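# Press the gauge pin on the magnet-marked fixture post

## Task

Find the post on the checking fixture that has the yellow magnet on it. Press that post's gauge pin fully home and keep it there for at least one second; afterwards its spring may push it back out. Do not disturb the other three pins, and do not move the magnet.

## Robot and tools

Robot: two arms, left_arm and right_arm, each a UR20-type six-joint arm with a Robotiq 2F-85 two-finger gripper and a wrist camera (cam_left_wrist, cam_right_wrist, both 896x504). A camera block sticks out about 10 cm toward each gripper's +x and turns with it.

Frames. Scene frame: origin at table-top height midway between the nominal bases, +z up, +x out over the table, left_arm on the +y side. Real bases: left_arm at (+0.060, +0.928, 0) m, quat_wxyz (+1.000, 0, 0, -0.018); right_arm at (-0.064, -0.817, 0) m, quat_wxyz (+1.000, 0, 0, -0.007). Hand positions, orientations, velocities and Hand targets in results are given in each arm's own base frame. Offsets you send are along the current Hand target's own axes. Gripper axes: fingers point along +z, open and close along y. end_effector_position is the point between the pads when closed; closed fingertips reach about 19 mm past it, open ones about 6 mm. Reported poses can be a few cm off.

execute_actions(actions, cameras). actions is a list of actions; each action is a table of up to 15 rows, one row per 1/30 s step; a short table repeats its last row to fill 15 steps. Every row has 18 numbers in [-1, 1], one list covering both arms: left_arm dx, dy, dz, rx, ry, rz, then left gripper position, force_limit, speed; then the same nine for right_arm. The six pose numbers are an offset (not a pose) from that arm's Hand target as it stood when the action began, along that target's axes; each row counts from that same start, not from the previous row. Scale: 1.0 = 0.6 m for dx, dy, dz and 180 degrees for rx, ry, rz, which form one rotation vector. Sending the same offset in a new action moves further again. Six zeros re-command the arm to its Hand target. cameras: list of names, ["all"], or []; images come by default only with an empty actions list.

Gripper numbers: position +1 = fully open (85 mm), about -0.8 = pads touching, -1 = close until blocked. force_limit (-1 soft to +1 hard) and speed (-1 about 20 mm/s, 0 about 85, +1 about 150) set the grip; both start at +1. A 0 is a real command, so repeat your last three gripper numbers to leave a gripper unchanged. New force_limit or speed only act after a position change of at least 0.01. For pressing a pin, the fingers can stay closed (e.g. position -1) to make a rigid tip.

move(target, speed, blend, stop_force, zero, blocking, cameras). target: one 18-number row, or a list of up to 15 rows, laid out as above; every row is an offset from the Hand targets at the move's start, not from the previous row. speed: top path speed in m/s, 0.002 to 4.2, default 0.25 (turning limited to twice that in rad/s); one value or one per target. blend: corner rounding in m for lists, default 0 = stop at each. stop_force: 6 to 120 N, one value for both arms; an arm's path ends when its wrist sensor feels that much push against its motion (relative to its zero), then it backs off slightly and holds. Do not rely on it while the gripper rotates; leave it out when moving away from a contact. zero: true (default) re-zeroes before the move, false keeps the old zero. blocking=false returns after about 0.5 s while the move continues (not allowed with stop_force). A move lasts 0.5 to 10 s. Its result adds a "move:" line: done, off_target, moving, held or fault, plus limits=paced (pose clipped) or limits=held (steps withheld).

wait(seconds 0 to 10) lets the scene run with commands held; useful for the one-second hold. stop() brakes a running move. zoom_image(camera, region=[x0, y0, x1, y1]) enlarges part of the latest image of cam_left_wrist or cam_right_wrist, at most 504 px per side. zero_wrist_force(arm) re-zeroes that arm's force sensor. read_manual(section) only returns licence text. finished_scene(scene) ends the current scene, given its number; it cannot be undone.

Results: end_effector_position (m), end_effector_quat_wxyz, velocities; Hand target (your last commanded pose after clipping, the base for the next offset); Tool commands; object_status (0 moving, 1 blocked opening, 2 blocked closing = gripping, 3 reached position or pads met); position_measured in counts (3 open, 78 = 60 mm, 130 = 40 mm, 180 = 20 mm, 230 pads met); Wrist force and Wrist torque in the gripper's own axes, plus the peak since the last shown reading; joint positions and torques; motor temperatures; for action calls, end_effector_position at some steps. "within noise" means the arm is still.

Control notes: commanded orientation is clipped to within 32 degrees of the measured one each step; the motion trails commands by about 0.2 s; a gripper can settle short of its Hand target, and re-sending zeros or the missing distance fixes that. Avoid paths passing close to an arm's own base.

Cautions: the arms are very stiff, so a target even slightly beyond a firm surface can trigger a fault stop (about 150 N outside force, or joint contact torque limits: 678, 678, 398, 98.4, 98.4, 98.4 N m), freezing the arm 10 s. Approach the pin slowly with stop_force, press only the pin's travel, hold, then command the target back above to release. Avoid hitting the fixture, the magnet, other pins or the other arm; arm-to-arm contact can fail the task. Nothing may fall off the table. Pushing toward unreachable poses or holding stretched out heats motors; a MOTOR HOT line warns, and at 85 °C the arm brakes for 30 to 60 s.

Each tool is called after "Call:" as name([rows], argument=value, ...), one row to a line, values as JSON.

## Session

Call:
execute_actions(actions=[])

Scene clock: 0.00 s.
left_arm: end_effector_position=(+1.6020, +0.5513, +0.3701) position_measured=3 object_status=3 end_effector_quat_wxyz=(-0.049, +0.940, +0.190, +0.279) | right_arm: end_effector_position=(+0.4481, +0.4679, +0.3319) position_measured=3 object_status=3 end_effector_quat_wxyz=(-0.272, +0.502, +0.649, +0.503)
Joint positions: left_arm=[0.193 -0.686 0.985 -2.439 -1.472 -3.319] | right_arm=[4.007 -1.969 -2.772 1.193 2.076 2.519]
Joint velocities: within noise
Joint torques (N m): no reading
Motor temperatures (°C): left_arm=[24 35 26 38 34 34] | right_arm=[28 35 36 37 34 38]
Wrist force (N): no reading
Wrist torque (N m): no reading
Wrist force, peak (N): no reading
Hand target: left_arm +1.6020, +0.5513, +0.3701; -0.049, +0.940, +0.190, +0.279 | right_arm +0.4481, +0.4679, +0.3319; -0.272, +0.502, +0.649, +0.503
Tool commands: left_gripper/position=+1.0 left_gripper/force_limit=+1.0 left_gripper/speed=+1.0 right_gripper/position=+1.0 right_gripper/force_limit=+1.0 right_gripper/speed=+1.0
camera_calibration:
cam_left_wrist: T_world_to_cam=[[0.359759, -0.933045, -0.000644322, -0.0546982], [-0.905937, -0.349141, -0.239538, 1.75183], [0.223274, 0.0867594, -0.970887, 0.0836019], [0, 0, 0, 1]] pos_world=[1.58806, 0.553346, 0.500761]
cam_right_wrist: T_world_to_cam=[[0.936397, -0.0141338, 0.350658, -0.517198], [0.256442, -0.654562, -0.711187, 0.443258], [0.239579, 0.755877, -0.609305, -0.132345], [0, 0, 0, 1]] pos_world=[0.40234, 0.382866, 0.41596]

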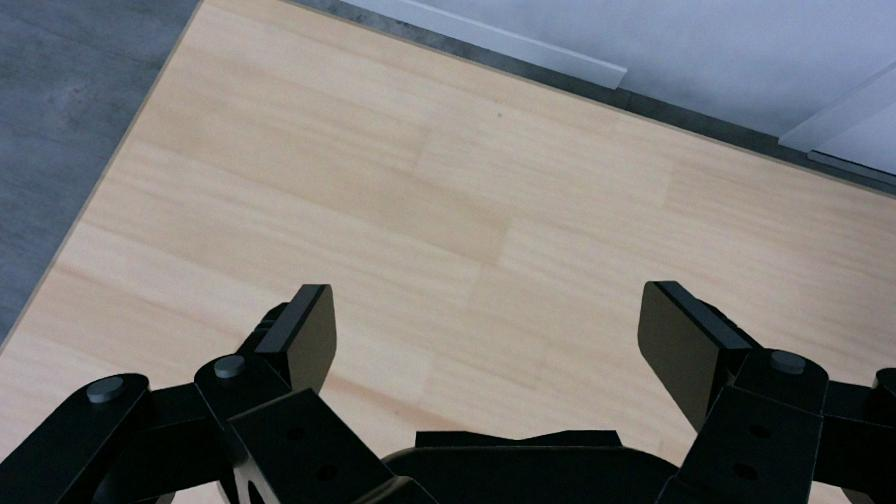

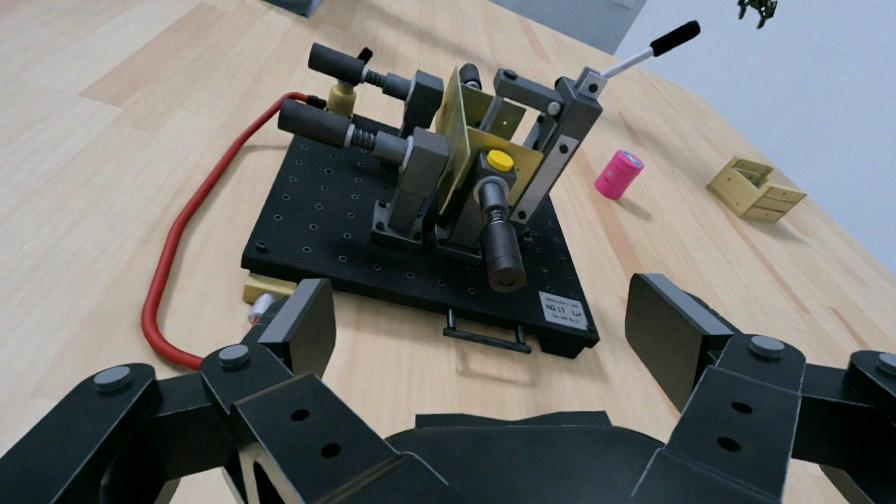

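Call:
zoom_image(camera="cam_right_wrist", region=[420, 120, 620, 360])

Scaled by 2.100 from the camera's 896x504 image, which has a finer 1280x720 frame.

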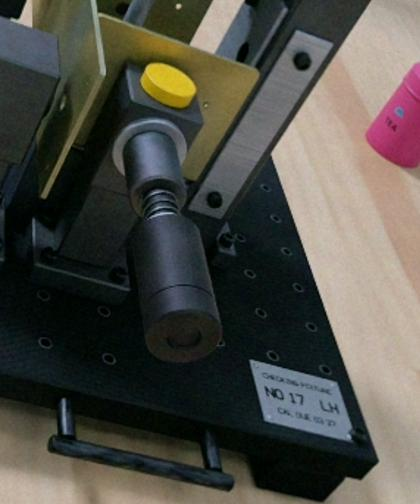

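Call:
move([
  [0,0,0,0,0,0,1,1,1,-0.1862,0.0790,0.2992,0.0786,-0.1240,0.0977,-0.85,0,0],
], speed=0.25, cameras=["cam_right_wrist"])

Call:
zoom_image(camera="cam_right_wrist", region=[360, 0, 620, 330])

Scene clock: 3.43 s.
left_arm: end_effector_position=(+1.6020, +0.5513, +0.3701) position_measured=3 object_status=3 end_effector_quat_wxyz=(-0.049, +0.940, +0.190, +0.279) | right_arm: end_effector_position=(+0.5581, +0.5913, +0.1918) position_measured=232 object_status=3 end_effector_quat_wxyz=(-0.274, +0.645, +0.662, +0.267)
Joint positions: left_arm=[0.193 -0.686 0.985 -2.439 -1.472 -3.319] | right_arm=[4.008 -1.946 -2.501 0.374 2.062 2.577]
Joint torques (N m): left_arm=[0.93 -275.45 -104.79 -11.25 0.87 -1.15] | right_arm=[-18.48 90.73 60.6 4.66 7.26 -6.95]
Wrist force (N): left_arm=[0.4 0.1 -0.2] | right_arm=[0.2 0.7 0.7]
Wrist torque (N m): left_arm=[0.02 -0.07 0.00] | right_arm=[0.43 0.09 -0.12]
Wrist force, peak (N): left_arm=[0.6 -0.5 -0.3] | right_arm=[0.3 2.1 2.7]
Hand target: left_arm +1.6020, +0.5513, +0.3701; -0.049, +0.940, +0.190, +0.279 | right_arm +0.5581, +0.5913, +0.1918; -0.274, +0.645, +0.662, +0.267
Off the commanded pose: left_arm 0.000 m, 0 deg | right_arm 0.000 m, 0 deg.
move: done
camera_calibration:
cam_right_wrist: T_world_to_cam=[[0.999574, 0.0100578, -0.0273839, -0.546238], [-0.00310798, -0.896629, -0.442772, 0.632657], [-0.0290065, 0.442669, -0.896216, 0.0528274], [0, 0, 0, 1]] pos_world=[0.549504, 0.549368, 0.31251]
Images, in order (width x height): cam_right_wrist 896x504.

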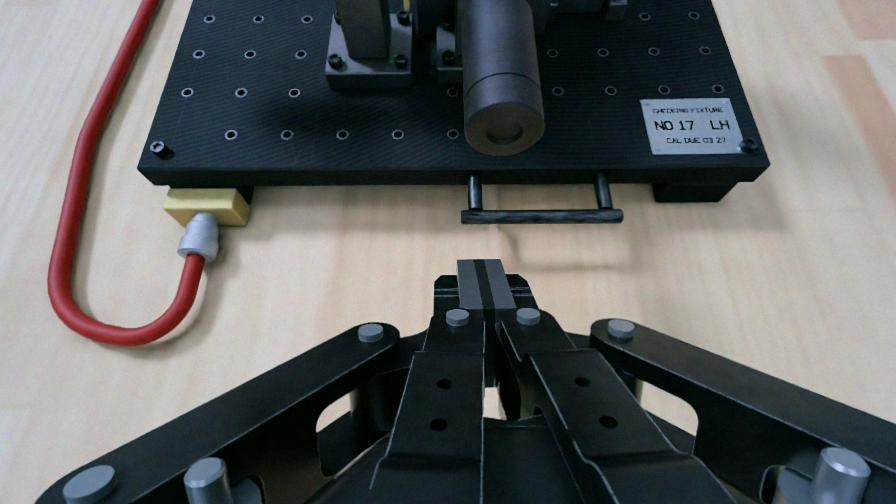

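Scaled by 1.527 from the camera's 896x504 image, which has a finer 1280x720 frame.

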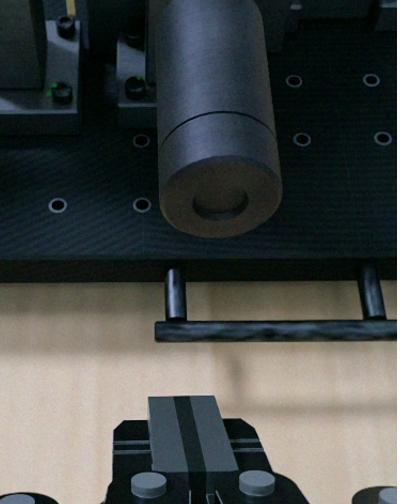

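Call:
move([
  [0,0,0,0,0,0,1,1,1,0.0325,0.0207,0.0748,0.0094,0,-0.0094,-0.85,0,0],
], speed=0.12, cameras=["cam_right_wrist"])

Call:
zoom_image(camera="cam_right_wrist", region=[380, 60, 580, 310])

Scene clock: 5.30 s.
left_arm: end_effector_position=(+1.6020, +0.5513, +0.3701) position_measured=3 object_status=3 end_effector_quat_wxyz=(-0.049, +0.940, +0.190, +0.279) | right_arm: end_effector_position=(+0.5693, +0.6370, +0.1739) position_measured=232 object_status=3 end_effector_quat_wxyz=(-0.280, +0.631, +0.675, +0.261)
Joint positions: left_arm=[0.193 -0.686 0.985 -2.439 -1.472 -3.319] | right_arm=[4.028 -1.998 -2.445 0.361 2.075 2.557]
Joint torques (N m): left_arm=[2.31 -278.9 -104.25 -11.17 1.2 -1.26] | right_arm=[23.06 96.33 61.2 4.73 8.23 -7.39]
Wrist force (N): left_arm=[0.1 -0.1 -0.2] | right_arm=[-0.3 1.1 0.6]
Wrist torque (N m): left_arm=[-0.01 -0.02 -0.01] | right_arm=[0.59 0.21 -0.02]
Wrist force, peak (N): left_arm=[0.6 -0.2 -0.2] | right_arm=[0.2 1.6 2.1]
Hand target: left_arm +1.6020, +0.5513, +0.3701; -0.049, +0.940, +0.190, +0.279 | right_arm +0.5693, +0.6371, +0.1738; -0.280, +0.631, +0.675, +0.261
Off the commanded pose: left_arm 0.000 m, 0 deg | right_arm 0.000 m, 0 deg.
move: done
camera_calibration:
cam_right_wrist: T_world_to_cam=[[0.998287, 0.0516797, -0.0274123, -0.584192], [0.0342308, -0.896033, -0.442666, 0.644114], [-0.0474392, 0.44097, -0.896267, 0.0284472], [0, 0, 0, 1]] pos_world=[0.562492, 0.594794, 0.29461]
Images, in order (width x height): cam_right_wrist 896x504.

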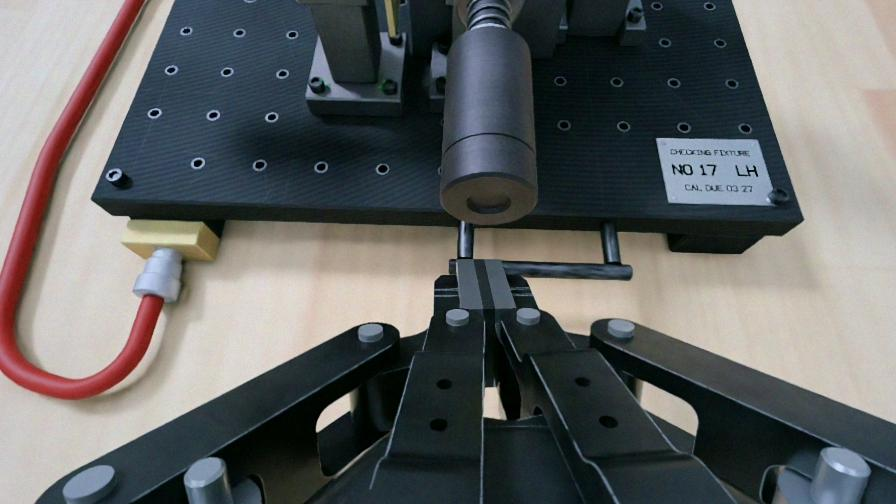

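Scaled by 2.016 from the camera's 896x504 image, which has a finer 1280x720 frame.

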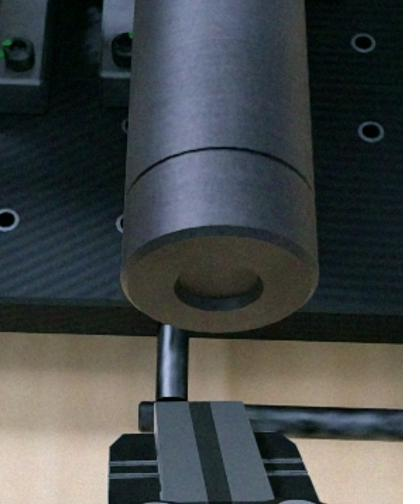

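Call:
move([
  [0,0,0,0,0,0,1,1,1,0.0118,0.0052,0.0165,0,0,0,-0.85,0,0],
  [0,0,0,0,0,0,1,1,1,0.0566,0.0048,0.0613,0,0,0,-0.85,0,0],
], speed=[0.06, 0.02], stop_force=8, cameras=["cam_right_wrist"])

Call:
zoom_image(camera="cam_right_wrist", region=[380, 0, 580, 310])

Scene clock: 9.90 s.
left_arm: end_effector_position=(+1.6020, +0.5513, +0.3701) position_measured=3 object_status=3 end_effector_quat_wxyz=(-0.049, +0.940, +0.190, +0.279) | right_arm: end_effector_position=(+0.5705, +0.6645, +0.1718) position_measured=232 object_status=3 end_effector_quat_wxyz=(-0.280, +0.631, +0.675, +0.261)
Joint positions: left_arm=[0.193 -0.686 0.985 -2.439 -1.472 -3.319] | right_arm=[4.051 -2.013 -2.42 0.361 2.061 2.579]
Joint torques (N m): left_arm=[-1.37 -270.63 -102.43 -11.52 0.51 -1.01] | right_arm=[-16.64 146.88 31.11 15.83 8.49 -6.66]
Wrist force (N): left_arm=[0.5 -0.2 -0.1] | right_arm=[-5.7 0.7 -2.2]
Wrist torque (N m): left_arm=[-0.03 -0.08 0.00] | right_arm=[0.54 0.25 -0.10]
Wrist force, peak (N): left_arm=[0.3 0.5 -0.3] | right_arm=[-6.2 2.3 -5.3]
Hand target: left_arm +1.6020, +0.5513, +0.3701; -0.049, +0.940, +0.190, +0.279 | right_arm +0.5705, +0.6645, +0.1718; -0.280, +0.631, +0.675, +0.261 (not the last commanded pose)
Off the commanded pose: left_arm 0.000 m, 0 deg | right_arm 0.023 m, 0 deg.
move: contact (right_arm); path passed 1 of 2 targets
camera_calibration:
cam_right_wrist: T_world_to_cam=[[0.998279, 0.0518114, -0.0274596, -0.586932], [0.0343301, -0.896046, -0.442631, 0.667727], [-0.0475384, 0.440927, -0.896283, 0.0145825], [0, 0, 0, 1]] pos_world=[0.563692, 0.622294, 0.29251]
Images, in order (width x height): cam_right_wrist 896x504.

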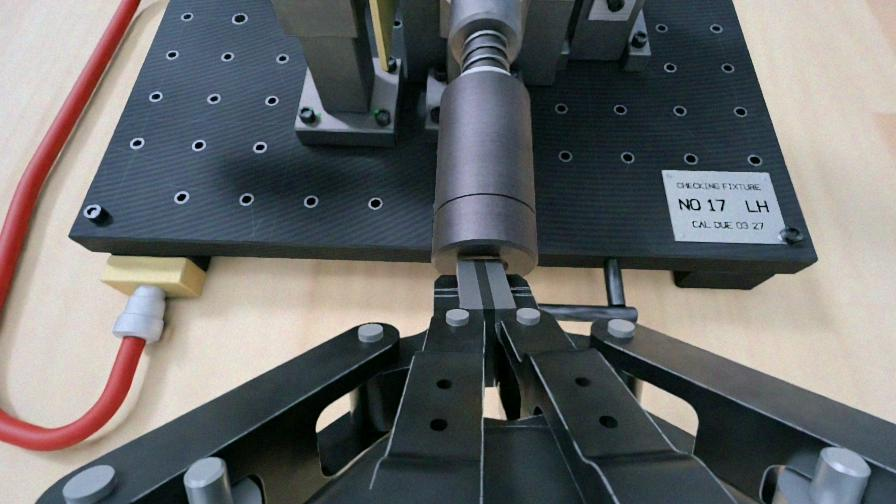

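Scaled by 1.626 from the camera's 896x504 image, which has a finer 1280x720 frame.

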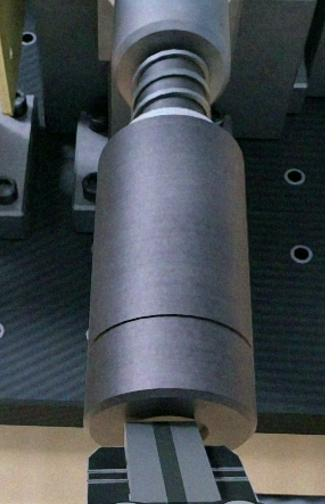

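Call:
move([
  [0,0,0,0,0,0,1,1,1,0.0165,-0.0002,0.0165,0,0,0,-0.85,0,0],
  [0,0,0,0,0,0,1,1,1,0.0295,-0.0003,0.0295,0,0,0,-0.85,0,0],
], speed=[0.025, 0.004], stop_force=45, zero=false, cameras=[])

Call:
wait(seconds=1.2, cameras=["cam_right_wrist"])

Call:
zoom_image(camera="cam_right_wrist", region=[380, 0, 580, 310])

Scene clock: 12.53 s.
left_arm: end_effector_position=(+1.6020, +0.5513, +0.3701) position_measured=3 object_status=3 end_effector_quat_wxyz=(-0.049, +0.940, +0.190, +0.279) | right_arm: end_effector_position=(+0.5692, +0.6822, +0.1717) position_measured=232 object_status=3 end_effector_quat_wxyz=(-0.280, +0.631, +0.675, +0.261)
Joint positions: left_arm=[0.193 -0.686 0.985 -2.439 -1.472 -3.319] | right_arm=[4.068 -2.02 -2.406 0.36 2.051 2.594]
Joint torques (N m): left_arm=[-1.39 -277.66 -100.64 -11.28 0.73 -0.23] | right_arm=[11.74 125.6 61.25 10.76 10.96 -4.67]
Wrist force (N): left_arm=[0.4 -0.3 -0.1] | right_arm=[-31.1 -0.5 -46.0]
Wrist torque (N m): left_arm=[-0.04 -0.07 0.00] | right_arm=[0.33 0.28 -0.24]
Wrist force, peak (N): left_arm=[0.6 -0.3 -0.3] | right_arm=[-31.8 -0.1 -46.7]
Hand target: left_arm +1.6020, +0.5513, +0.3701; -0.049, +0.940, +0.190, +0.279 | right_arm +0.5692, +0.6822, +0.1717; -0.280, +0.631, +0.675, +0.261 (not the last commanded pose)
Off the commanded pose: left_arm 0.000 m, 0 deg | right_arm 0.007 m, 0 deg.
move: contact (right_arm); path passed 1 of 2 targets
No camera images: "cameras" was empty.

Scene clock: 13.73 s.
left_arm: end_effector_position=(+1.6020, +0.5513, +0.3701) position_measured=3 object_status=3 end_effector_quat_wxyz=(-0.049, +0.940, +0.190, +0.279) | right_arm: end_effector_position=(+0.5692, +0.6822, +0.1717) position_measured=232 object_status=3 end_effector_quat_wxyz=(-0.280, +0.631, +0.675, +0.261)
Joint positions: left_arm=[0.193 -0.686 0.985 -2.439 -1.472 -3.319] | right_arm=[4.068 -2.02 -2.406 0.361 2.051 2.594]
Joint torques (N m): left_arm=[-0.38 -274.69 -101.79 -11.37 0.91 -0.74] | right_arm=[3.19 138.69 54.72 15.59 11.54 -7.35]
Wrist force (N): left_arm=[0.2 -0.3 -0.1] | right_arm=[-27.4 -0.8 -40.1]
Wrist torque (N m): left_arm=[-0.06 -0.03 0.00] | right_arm=[0.38 0.32 -0.26]
Wrist force, peak (N): left_arm=[0.6 -0.1 0.2] | right_arm=[-31.1 -0.6 -45.8]
Hand target: left_arm +1.6020, +0.5513, +0.3701; -0.049, +0.940, +0.190, +0.279 | right_arm +0.5692, +0.6822, +0.1717; -0.280, +0.631, +0.675, +0.261 (not the last commanded pose)
Tool commands: left_gripper/position=+1.0 left_gripper/force_limit=+1.0 left_gripper/speed=+1.0 right_gripper/position=-0.85 right_gripper/force_limit=+0.0 right_gripper/speed=+0.0
Off the commanded pose: left_arm 0.000 m, 0 deg | right_arm 0.007 m, 0 deg.
wait: 1.20 s; at rest by 0.17 s
camera_calibration:
cam_right_wrist: T_world_to_cam=[[0.998287, 0.0516784, -0.0274123, -0.586484], [0.0342317, -0.896052, -0.442628, 0.683689], [-0.0474371, 0.440931, -0.896286, 0.00665758], [0, 0, 0, 1]] pos_world=[0.562392, 0.639994, 0.29251]
Images, in order (width x height): cam_right_wrist 896x504.

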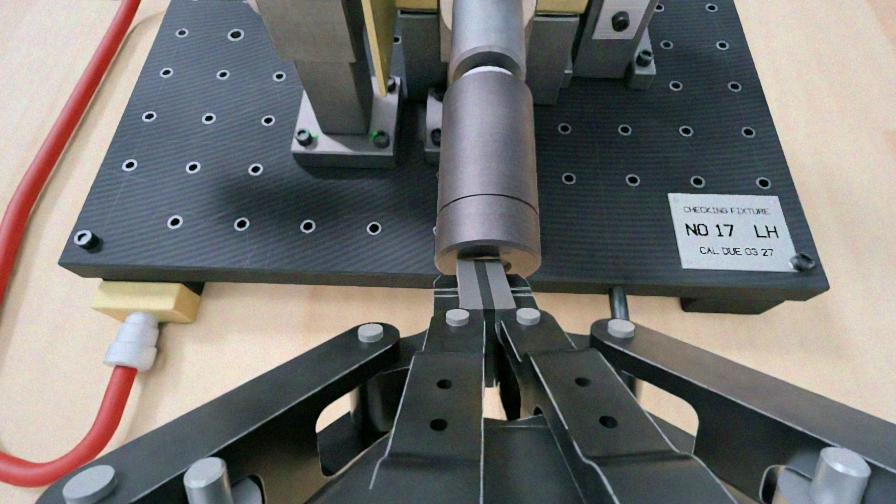

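Scaled by 1.626 from the camera's 896x504 image, which has a finer 1280x720 frame.

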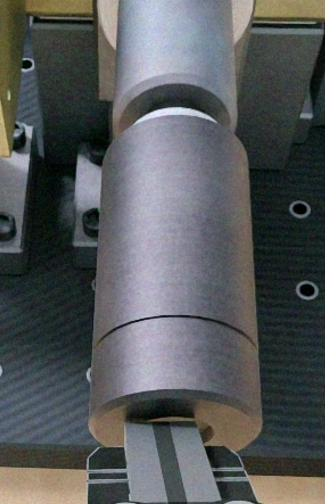

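Call:
move([
  [0,0,0,0,0,0,1,1,1,-0.06,0.0006,-0.06,0,0,0,-0.85,0,0],
], speed=0.08, cameras=["cam_right_wrist"])

Scene clock: 14.90 s.
left_arm: end_effector_position=(+1.6020, +0.5513, +0.3701) position_measured=3 object_status=3 end_effector_quat_wxyz=(-0.049, +0.940, +0.190, +0.279) | right_arm: end_effector_position=(+0.5729, +0.6316, +0.1718) position_measured=232 object_status=3 end_effector_quat_wxyz=(-0.280, +0.631, +0.675, +0.261)
Joint positions: left_arm=[0.193 -0.686 0.985 -2.439 -1.472 -3.319] | right_arm=[4.019 -2.001 -2.446 0.36 2.081 2.549]
Joint torques (N m): left_arm=[2.13 -274.78 -103.94 -11.61 1.53 -0.48] | right_arm=[-19.83 146.25 25.85 5.12 6.3 -8.1]
Wrist force (N): left_arm=[0.1 0.0 -0.1] | right_arm=[0.5 0.6 1.2]
Wrist torque (N m): left_arm=[0.00 -0.02 -0.01] | right_arm=[0.51 0.07 -0.02]
Wrist force, peak (N): left_arm=[0.4 -0.4 -0.1] | right_arm=[-27.5 -0.7 -40.2]
Hand target: left_arm +1.6020, +0.5513, +0.3701; -0.049, +0.940, +0.190, +0.279 | right_arm +0.5730, +0.6314, +0.1718; -0.280, +0.631, +0.675, +0.261
Off the commanded pose: left_arm 0.000 m, 0 deg | right_arm 0.000 m, 0 deg.
move: done
camera_calibration:
cam_right_wrist: T_world_to_cam=[[0.998287, 0.0516785, -0.0274123, -0.587663], [0.0342318, -0.896052, -0.442628, 0.638219], [-0.0474371, 0.440931, -0.896286, 0.029149], [0, 0, 0, 1]] pos_world=[0.566192, 0.589394, 0.29251]
Images, in order (width x height): cam_right_wrist 896x504.

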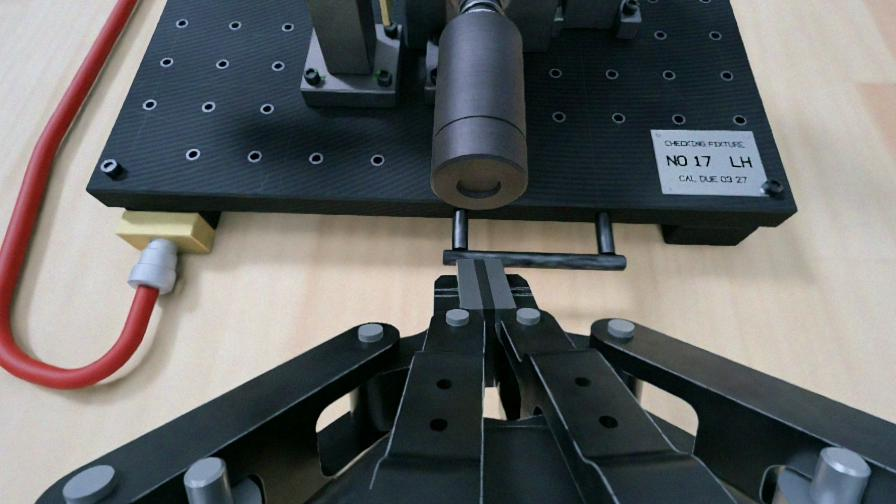

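Call:
finished_scene(scene=2)

The scene is finished: the task was done.


## Next scene

The same job, from a new start.

Call:
execute_actions(actions=[])

Scene clock: 0.00 s.
left_arm: end_effector_position=(+0.3071, -0.4220, +0.1602) position_measured=3 object_status=3 end_effector_quat_wxyz=(+0.066, +0.956, -0.074, +0.275) | right_arm: end_effector_position=(+0.4900, -0.3027, +0.2369) position_measured=3 object_status=3 end_effector_quat_wxyz=(+0.548, -0.467, -0.511, -0.471)
Joint positions: left_arm=[-1.763 -1.739 2.857 -2.766 -1.003 1.555] | right_arm=[2.511 -2.074 -2.06 -2.212 2.389 -0.015]
Joint velocities: within noise
Joint torques (N m): no reading
Motor temperatures (°C): left_arm=[24 35 26 38 34 33] | right_arm=[28 35 35 36 33 38]
Wrist force (N): no reading
Wrist torque (N m): no reading
Wrist force, peak (N): no reading
Hand target: left_arm +0.3071, -0.4220, +0.1602; +0.066, +0.956, -0.074, +0.275 | right_arm +0.4900, -0.3027, +0.2369; +0.548, -0.467, -0.511, -0.471
Tool commands: left_gripper/position=+1.0 left_gripper/force_limit=+1.0 left_gripper/speed=+1.0 right_gripper/position=+1.0 right_gripper/force_limit=+1.0 right_gripper/speed=+1.0
camera_calibration:
cam_left_wrist: T_world_to_cam=[[-0.204299, -0.976285, 0.0716159, -0.353754], [-0.955218, 0.182823, -0.232669, 0.427195], [0.214058, -0.115943, -0.969916, 0.170568], [0, 0, 0, 1]] pos_world=[0.299281, -0.40369, 0.290166]
cam_right_wrist: T_world_to_cam=[[0.98966, 0.130322, -0.059914, -0.419077], [-0.0206188, -0.284112, -0.958569, 0.167032], [-0.141945, 0.949893, -0.278487, 0.549542], [0, 0, 0, 1]] pos_world=[0.496192, -0.419935, 0.288044]

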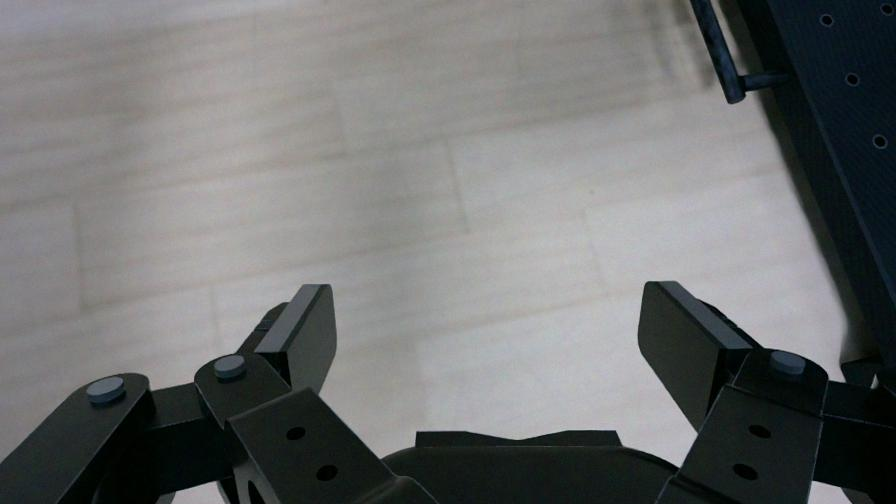

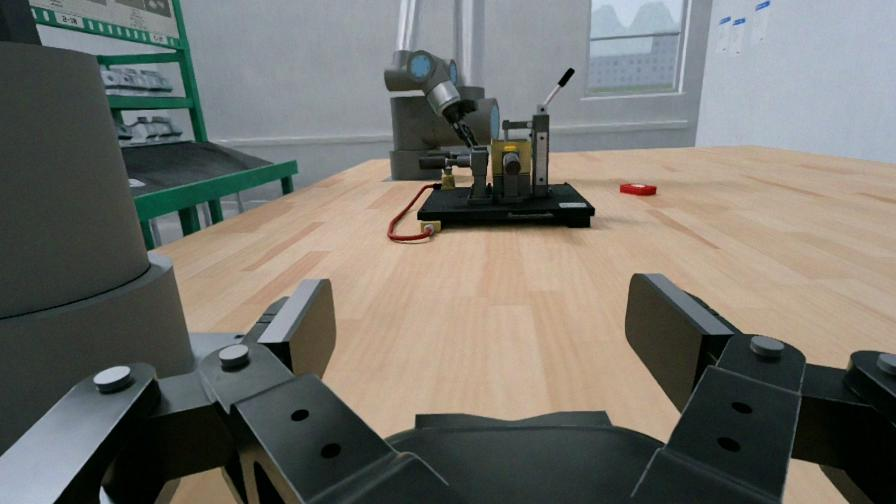

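Call:
zoom_image(camera="cam_right_wrist", region=[380, 60, 620, 250])

Call:
zoom_image(camera="cam_right_wrist", region=[450, 100, 560, 190])

Scaled by 2.100 from the camera's 896x504 image, which has a finer 1280x720 frame.

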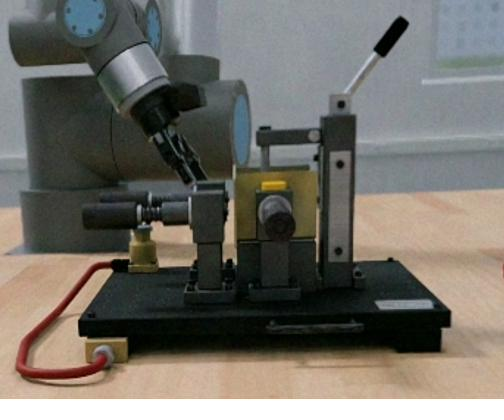

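Scaled by 4.582 from the camera's 896x504 image, which has a finer 1280x720 frame.

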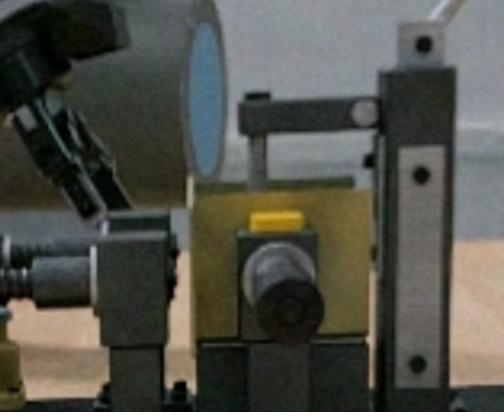

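Call:
move([
  [0,0,0,0,0,0,1,1,1,0.1841,0.2235,0.6571,-0.0458,-0.2617,0.0073,-0.85,0,0],
], speed=0.4, cameras=["cam_right_wrist"])

Scene clock: 4.80 s.
left_arm: end_effector_position=(+0.3071, -0.4220, +0.1602) position_measured=3 object_status=3 end_effector_quat_wxyz=(+0.066, +0.956, -0.074, +0.275) | right_arm: end_effector_position=(+0.5795, +0.1003, +0.3600) position_measured=232 object_status=3 end_effector_quat_wxyz=(-0.269, +0.658, +0.648, +0.274)
Joint positions: left_arm=[-1.763 -1.739 2.857 -2.766 -1.003 1.555] | right_arm=[3.252 -1.432 -2.49 -0.664 2.351 1.75]
Joint torques (N m): left_arm=[1.3 -8.08 -55.47 -10.51 3.26 -0.38] | right_arm=[23.94 55.41 69.53 17.42 1.17 6.61]
Wrist force (N): left_arm=[0.0 0.0 -0.3] | right_arm=[0.1 0.6 1.6]
Wrist torque (N m): left_arm=[0.00 0.00 0.00] | right_arm=[0.83 -0.01 -0.51]
Wrist force, peak (N): left_arm=[0.3 0.3 -0.4] | right_arm=[4.2 2.5 3.4]
Hand target: left_arm +0.3071, -0.4220, +0.1602; +0.066, +0.956, -0.074, +0.275 | right_arm +0.5795, +0.1004, +0.3600; -0.269, +0.658, +0.648, +0.274
Off the commanded pose: left_arm 0.000 m, 0 deg | right_arm 0.000 m, 0 deg.
move: done
camera_calibration:
cam_right_wrist: T_world_to_cam=[[0.999117, -0.0321108, -0.0270922, -0.553714], [-0.0408234, -0.894373, -0.445456, 0.289601], [-0.00992656, 0.446169, -0.894894, 0.409658], [0, 0, 0, 1]] pos_world=[0.569115, 0.0584544, 0.480603]
Images, in order (width x height): cam_right_wrist 896x504.

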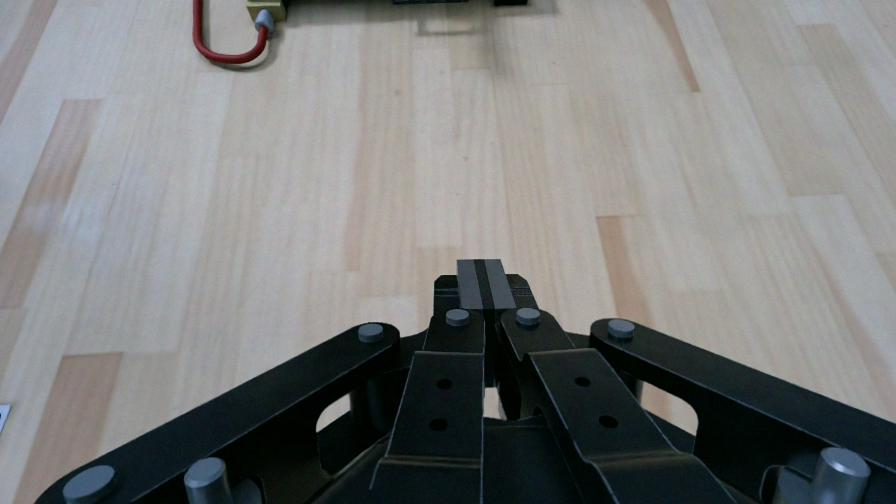

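Call:
move([
  [0,0,0,0,0,0,1,1,1,0.3045,-0.1242,0.6345,0,0,0,-0.85,0,0],
], speed=0.35, cameras=["cam_right_wrist"])

Call:
zoom_image(camera="cam_right_wrist", region=[340, 0, 640, 300])

Scene clock: 7.20 s.
left_arm: end_effector_position=(+0.3071, -0.4220, +0.1602) position_measured=3 object_status=3 end_effector_quat_wxyz=(+0.066, +0.956, -0.074, +0.275) | right_arm: end_effector_position=(+0.5115, +0.5002, +0.2210) position_measured=232 object_status=3 end_effector_quat_wxyz=(-0.269, +0.658, +0.648, +0.273)
Joint positions: left_arm=[-1.763 -1.739 2.857 -2.766 -1.003 1.555] | right_arm=[3.977 -1.836 -2.625 0.395 2.057 2.589]
Joint torques (N m): left_arm=[-3.98 -8.88 -54.58 -9.12 2.63 -1.56] | right_arm=[22.55 62.87 50.88 15.56 -0.03 7.88]
Wrist force (N): left_arm=[0.0 -0.2 0.1] | right_arm=[-0.6 2.0 1.1]
Wrist torque (N m): left_arm=[-0.04 0.00 0.00] | right_arm=[0.89 0.16 -0.45]
Wrist force, peak (N): left_arm=[0.4 0.1 -0.4] | right_arm=[1.2 1.4 5.0]
Hand target: left_arm +0.3071, -0.4220, +0.1602; +0.066, +0.956, -0.074, +0.275 | right_arm +0.5115, +0.5003, +0.2210; -0.269, +0.658, +0.648, +0.274
Off the commanded pose: left_arm 0.000 m, 0 deg | right_arm 0.000 m, 0 deg.
move: done
camera_calibration:
cam_right_wrist: T_world_to_cam=[[0.999114, -0.0322459, -0.0270409, -0.476656], [-0.0409202, -0.894426, -0.44534, 0.58251], [-0.00982568, 0.446052, -0.894953, 0.106238], [0, 0, 0, 1]] pos_world=[0.501114, 0.458254, 0.341604]
Images, in order (width x height): cam_right_wrist 896x504.

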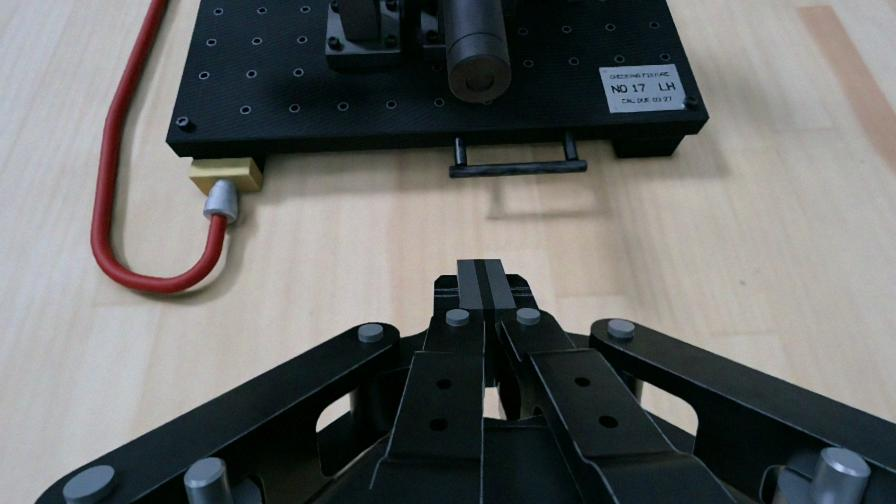

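Scaled by 1.680 from the camera's 896x504 image, which has a finer 1280x720 frame.

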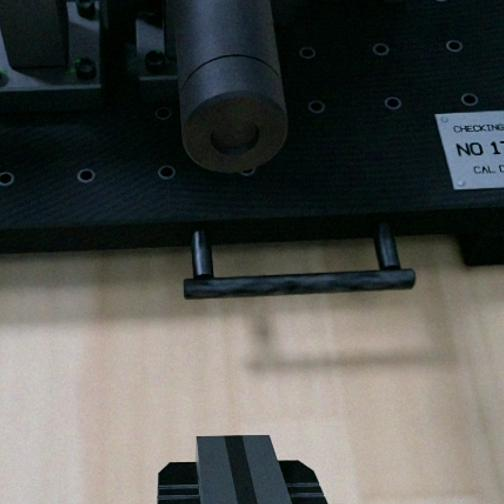

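Call:
move([
  [0,0,0,0,0,0,1,1,1,0.0587,0.0100,0.1670,0.0189,0,-0.0189,-0.85,0,0],
], speed=0.15, cameras=["cam_right_wrist"])

Call:
zoom_image(camera="cam_right_wrist", region=[380, 60, 580, 310])

Scene clock: 8.97 s.
left_arm: end_effector_position=(+0.3071, -0.4220, +0.1602) position_measured=3 object_status=3 end_effector_quat_wxyz=(+0.066, +0.956, -0.074, +0.275) | right_arm: end_effector_position=(+0.5190, +0.5958, +0.1754) position_measured=232 object_status=3 end_effector_quat_wxyz=(-0.280, +0.631, +0.675, +0.262)
Joint positions: left_arm=[-1.763 -1.739 2.857 -2.766 -1.003 1.555] | right_arm=[4.048 -1.97 -2.537 0.436 2.064 2.577]
Joint torques (N m): left_arm=[-1.35 -10.34 -56.9 -9.6 3.03 -0.91] | right_arm=[12.46 88.7 40.92 16.18 7.89 -7.68]
Wrist force (N): left_arm=[0.0 -0.1 0.2] | right_arm=[1.0 0.5 2.0]
Wrist torque (N m): left_arm=[-0.02 0.01 0.00] | right_arm=[0.60 -0.27 0.02]
Wrist force, peak (N): left_arm=[0.2 0.0 -0.4] | right_arm=[1.5 0.9 4.1]
Hand target: left_arm +0.3071, -0.4220, +0.1602; +0.066, +0.956, -0.074, +0.275 | right_arm +0.5190, +0.5960, +0.1753; -0.280, +0.631, +0.675, +0.262
Off the commanded pose: left_arm 0.000 m, 0 deg | right_arm 0.000 m, 0 deg.
move: done
camera_calibration:
cam_right_wrist: T_world_to_cam=[[0.998314, 0.0514571, -0.0268456, -0.531852], [0.0341374, -0.894673, -0.445415, 0.609252], [-0.0469378, 0.443748, -0.894922, 0.0433685], [0, 0, 0, 1]] pos_world=[0.512193, 0.553205, 0.295904]
Images, in order (width x height): cam_right_wrist 896x504.

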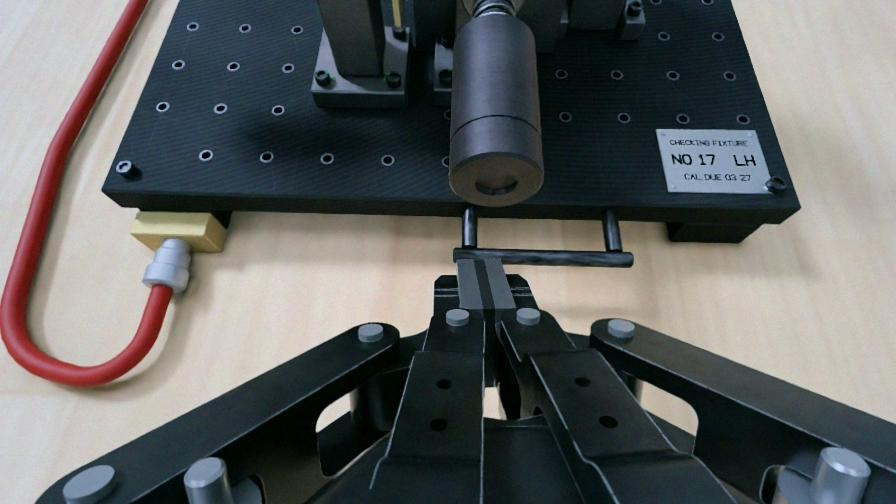

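Scaled by 2.016 from the camera's 896x504 image, which has a finer 1280x720 frame.

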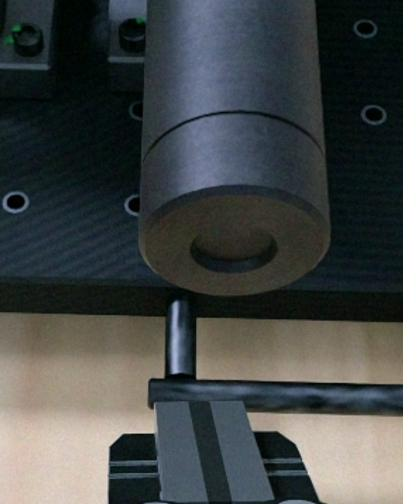

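Call:
move([
  [0,0,0,0,0,0,1,1,1,0.0212,0.0100,0.0259,0,0,0,-0.85,0,0],
  [0,0,0,0,0,0,1,1,1,0.0625,0.0097,0.0672,0,0,0,-0.85,0,0],
], speed=[0.06, 0.02], stop_force=8, cameras=["cam_right_wrist"])

Call:
zoom_image(camera="cam_right_wrist", region=[380, 0, 580, 310])

Scene clock: 11.97 s.
left_arm: end_effector_position=(+0.3071, -0.4220, +0.1602) position_measured=3 object_status=3 end_effector_quat_wxyz=(+0.066, +0.956, -0.074, +0.275) | right_arm: end_effector_position=(+0.5225, +0.6326, +0.1733) position_measured=232 object_status=3 end_effector_quat_wxyz=(-0.280, +0.631, +0.675, +0.262)
Joint positions: left_arm=[-1.763 -1.739 2.857 -2.766 -1.003 1.555] | right_arm=[4.08 -1.988 -2.502 0.432 2.045 2.605]
Joint torques (N m): left_arm=[2.3 -8.71 -57.14 -9.87 3.09 -0.78] | right_arm=[-20.72 137.43 25.02 12.96 7.86 -6.98]
Wrist force (N): left_arm=[-0.1 -0.1 0.1] | right_arm=[-4.5 0.4 -0.7]
Wrist torque (N m): left_arm=[-0.02 0.02 0.00] | right_arm=[0.74 -0.24 -0.12]
Wrist force, peak (N): left_arm=[0.5 0.1 -0.3] | right_arm=[-4.9 2.6 -4.0]
Hand target: left_arm +0.3071, -0.4220, +0.1602; +0.066, +0.956, -0.074, +0.275 | right_arm +0.5225, +0.6326, +0.1733; -0.280, +0.631, +0.675, +0.262 (not the last commanded pose)
Off the commanded pose: left_arm 0.000 m, 0 deg | right_arm 0.019 m, 0 deg.
move: contact (right_arm); path passed 1 of 2 targets
camera_calibration:
cam_right_wrist: T_world_to_cam=[[0.998306, 0.0515887, -0.0268972, -0.537352], [0.0342385, -0.894727, -0.445299, 0.641111], [-0.047038, 0.443624, -0.894978, 0.0255546], [0, 0, 0, 1]] pos_world=[0.515693, 0.590004, 0.293904]
Images, in order (width x height): cam_right_wrist 896x504.

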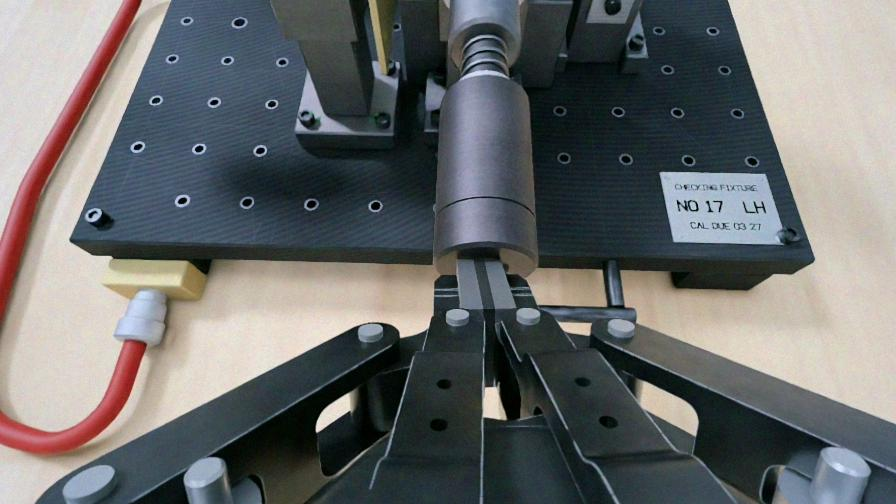

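Scaled by 1.626 from the camera's 896x504 image, which has a finer 1280x720 frame.

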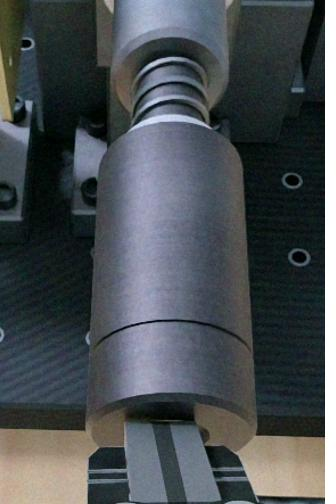

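Call:
move([
  [0,0,0,0,0,0,1,1,1,0.0165,-0.0001,0.0165,0,0,0,-0.85,0,0],
  [0,0,0,0,0,0,1,1,1,0.0295,-0.0002,0.0295,0,0,0,-0.85,0,0],
], speed=[0.025, 0.004], stop_force=45, zero=false, cameras=[])

Call:
wait(seconds=1.2, cameras=["cam_right_wrist"])

Call:
zoom_image(camera="cam_right_wrist", region=[380, 0, 580, 310])

Scene clock: 14.53 s.
left_arm: end_effector_position=(+0.3071, -0.4220, +0.1602) position_measured=3 object_status=3 end_effector_quat_wxyz=(+0.066, +0.956, -0.074, +0.275) | right_arm: end_effector_position=(+0.5212, +0.6503, +0.1733) position_measured=232 object_status=3 end_effector_quat_wxyz=(-0.280, +0.631, +0.675, +0.262)
Joint positions: left_arm=[-1.763 -1.739 2.857 -2.766 -1.003 1.555] | right_arm=[4.097 -1.994 -2.487 0.431 2.034 2.621]
Joint torques (N m): left_arm=[1.66 -15.69 -56.56 -9.31 2.64 -1.34] | right_arm=[12.99 117.45 54.61 11.82 11.51 -4.6]
Wrist force (N): left_arm=[0.0 -0.4 -0.2] | right_arm=[-29.4 0.6 -44.4]
Wrist torque (N m): left_arm=[-0.07 0.01 0.00] | right_arm=[0.72 -0.19 -0.28]
Wrist force, peak (N): left_arm=[0.2 -0.1 -0.5] | right_arm=[-30.0 1.1 -46.1]
Hand target: left_arm +0.3071, -0.4220, +0.1602; +0.066, +0.956, -0.074, +0.275 | right_arm +0.5212, +0.6502, +0.1734; -0.280, +0.631, +0.675, +0.262 (not the last commanded pose)
Off the commanded pose: left_arm 0.000 m, 0 deg | right_arm 0.007 m, 0 deg.
move: contact (right_arm); path passed 1 of 2 targets
No camera images: "cameras" was empty.

Scene clock: 15.73 s.
left_arm: end_effector_position=(+0.3071, -0.4220, +0.1602) position_measured=3 object_status=3 end_effector_quat_wxyz=(+0.066, +0.956, -0.074, +0.275) | right_arm: end_effector_position=(+0.5212, +0.6502, +0.1733) position_measured=232 object_status=3 end_effector_quat_wxyz=(-0.280, +0.631, +0.675, +0.262)
Joint positions: left_arm=[-1.763 -1.739 2.857 -2.766 -1.003 1.555] | right_arm=[4.097 -1.994 -2.487 0.431 2.034 2.621]
Joint torques (N m): left_arm=[-2.02 -12.43 -55.58 -9.65 2.71 -0.48] | right_arm=[8.54 125.01 49.98 14.78 11 -7.81]
Wrist force (N): left_arm=[-0.1 0.0 -0.3] | right_arm=[-26.2 0.4 -38.3]
Wrist torque (N m): left_arm=[-0.01 0.02 0.00] | right_arm=[0.77 -0.14 -0.29]
Wrist force, peak (N): left_arm=[0.0 0.4 -0.3] | right_arm=[-29.2 0.3 -44.1]
Hand target: left_arm +0.3071, -0.4220, +0.1602; +0.066, +0.956, -0.074, +0.275 | right_arm +0.5212, +0.6502, +0.1734; -0.280, +0.631, +0.675, +0.262 (not the last commanded pose)
Tool commands: left_gripper/position=+1.0 left_gripper/force_limit=+1.0 left_gripper/speed=+1.0 right_gripper/position=-0.85 right_gripper/force_limit=+0.0 right_gripper/speed=+0.0
Off the commanded pose: left_arm 0.000 m, 0 deg | right_arm 0.007 m, 0 deg.
wait: 1.20 s; at rest by 0.17 s
camera_calibration:
cam_right_wrist: T_world_to_cam=[[0.998306, 0.0515886, -0.0268972, -0.536962], [0.0342384, -0.894727, -0.445299, 0.656903], [-0.047038, 0.443624, -0.894978, 0.0176857], [0, 0, 0, 1]] pos_world=[0.514393, 0.607604, 0.293904]
Images, in order (width x height): cam_right_wrist 896x504.

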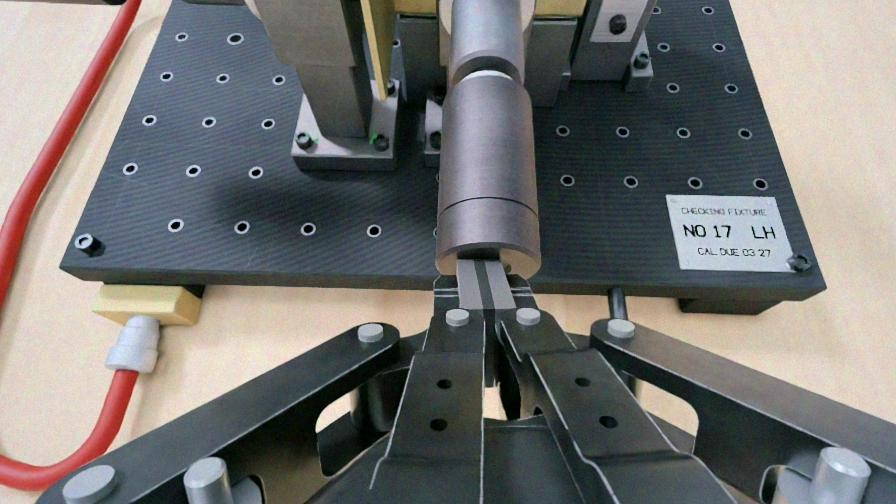

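Scaled by 1.626 from the camera's 896x504 image, which has a finer 1280x720 frame.

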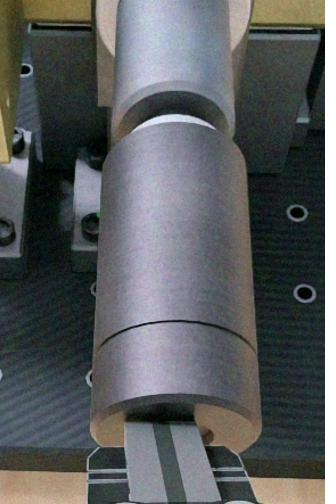

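Call:
move([
  [0,0,0,0,0,0,1,1,1,-0.06,0.0004,-0.06,0,0,0,-0.85,0,0],
], speed=0.08, cameras=[])

Call:
finished_scene(scene=3)

Scene clock: 16.93 s.
left_arm: end_effector_position=(+0.3071, -0.4220, +0.1602) position_measured=3 object_status=3 end_effector_quat_wxyz=(+0.066, +0.956, -0.074, +0.275) | right_arm: end_effector_position=(+0.5249, +0.5996, +0.1732) position_measured=232 object_status=3 end_effector_quat_wxyz=(-0.280, +0.631, +0.675, +0.262)
Joint positions: left_arm=[-1.763 -1.739 2.857 -2.766 -1.003 1.555] | right_arm=[4.045 -1.976 -2.527 0.432 2.066 2.574]
Joint torques (N m): left_arm=[-1.17 -9.31 -54.28 -10.17 3.1 -1.04] | right_arm=[-22.84 132.41 18.06 6.11 6.9 -6.68]
Wrist force (N): left_arm=[0.2 -0.1 0.0] | right_arm=[0.6 0.4 1.9]
Wrist torque (N m): left_arm=[-0.02 -0.03 0.00] | right_arm=[0.61 -0.19 0.02]
Wrist force, peak (N): left_arm=[-0.2 0.3 -0.5] | right_arm=[-25.6 0.4 -38.8]
Hand target: left_arm +0.3071, -0.4220, +0.1602; +0.066, +0.956, -0.074, +0.275 | right_arm +0.5249, +0.5995, +0.1732; -0.280, +0.631, +0.675, +0.262
Off the commanded pose: left_arm 0.000 m, 0 deg | right_arm 0.000 m, 0 deg.
move: done
No camera images: "cameras" was empty.

The scene is finished: the task was done.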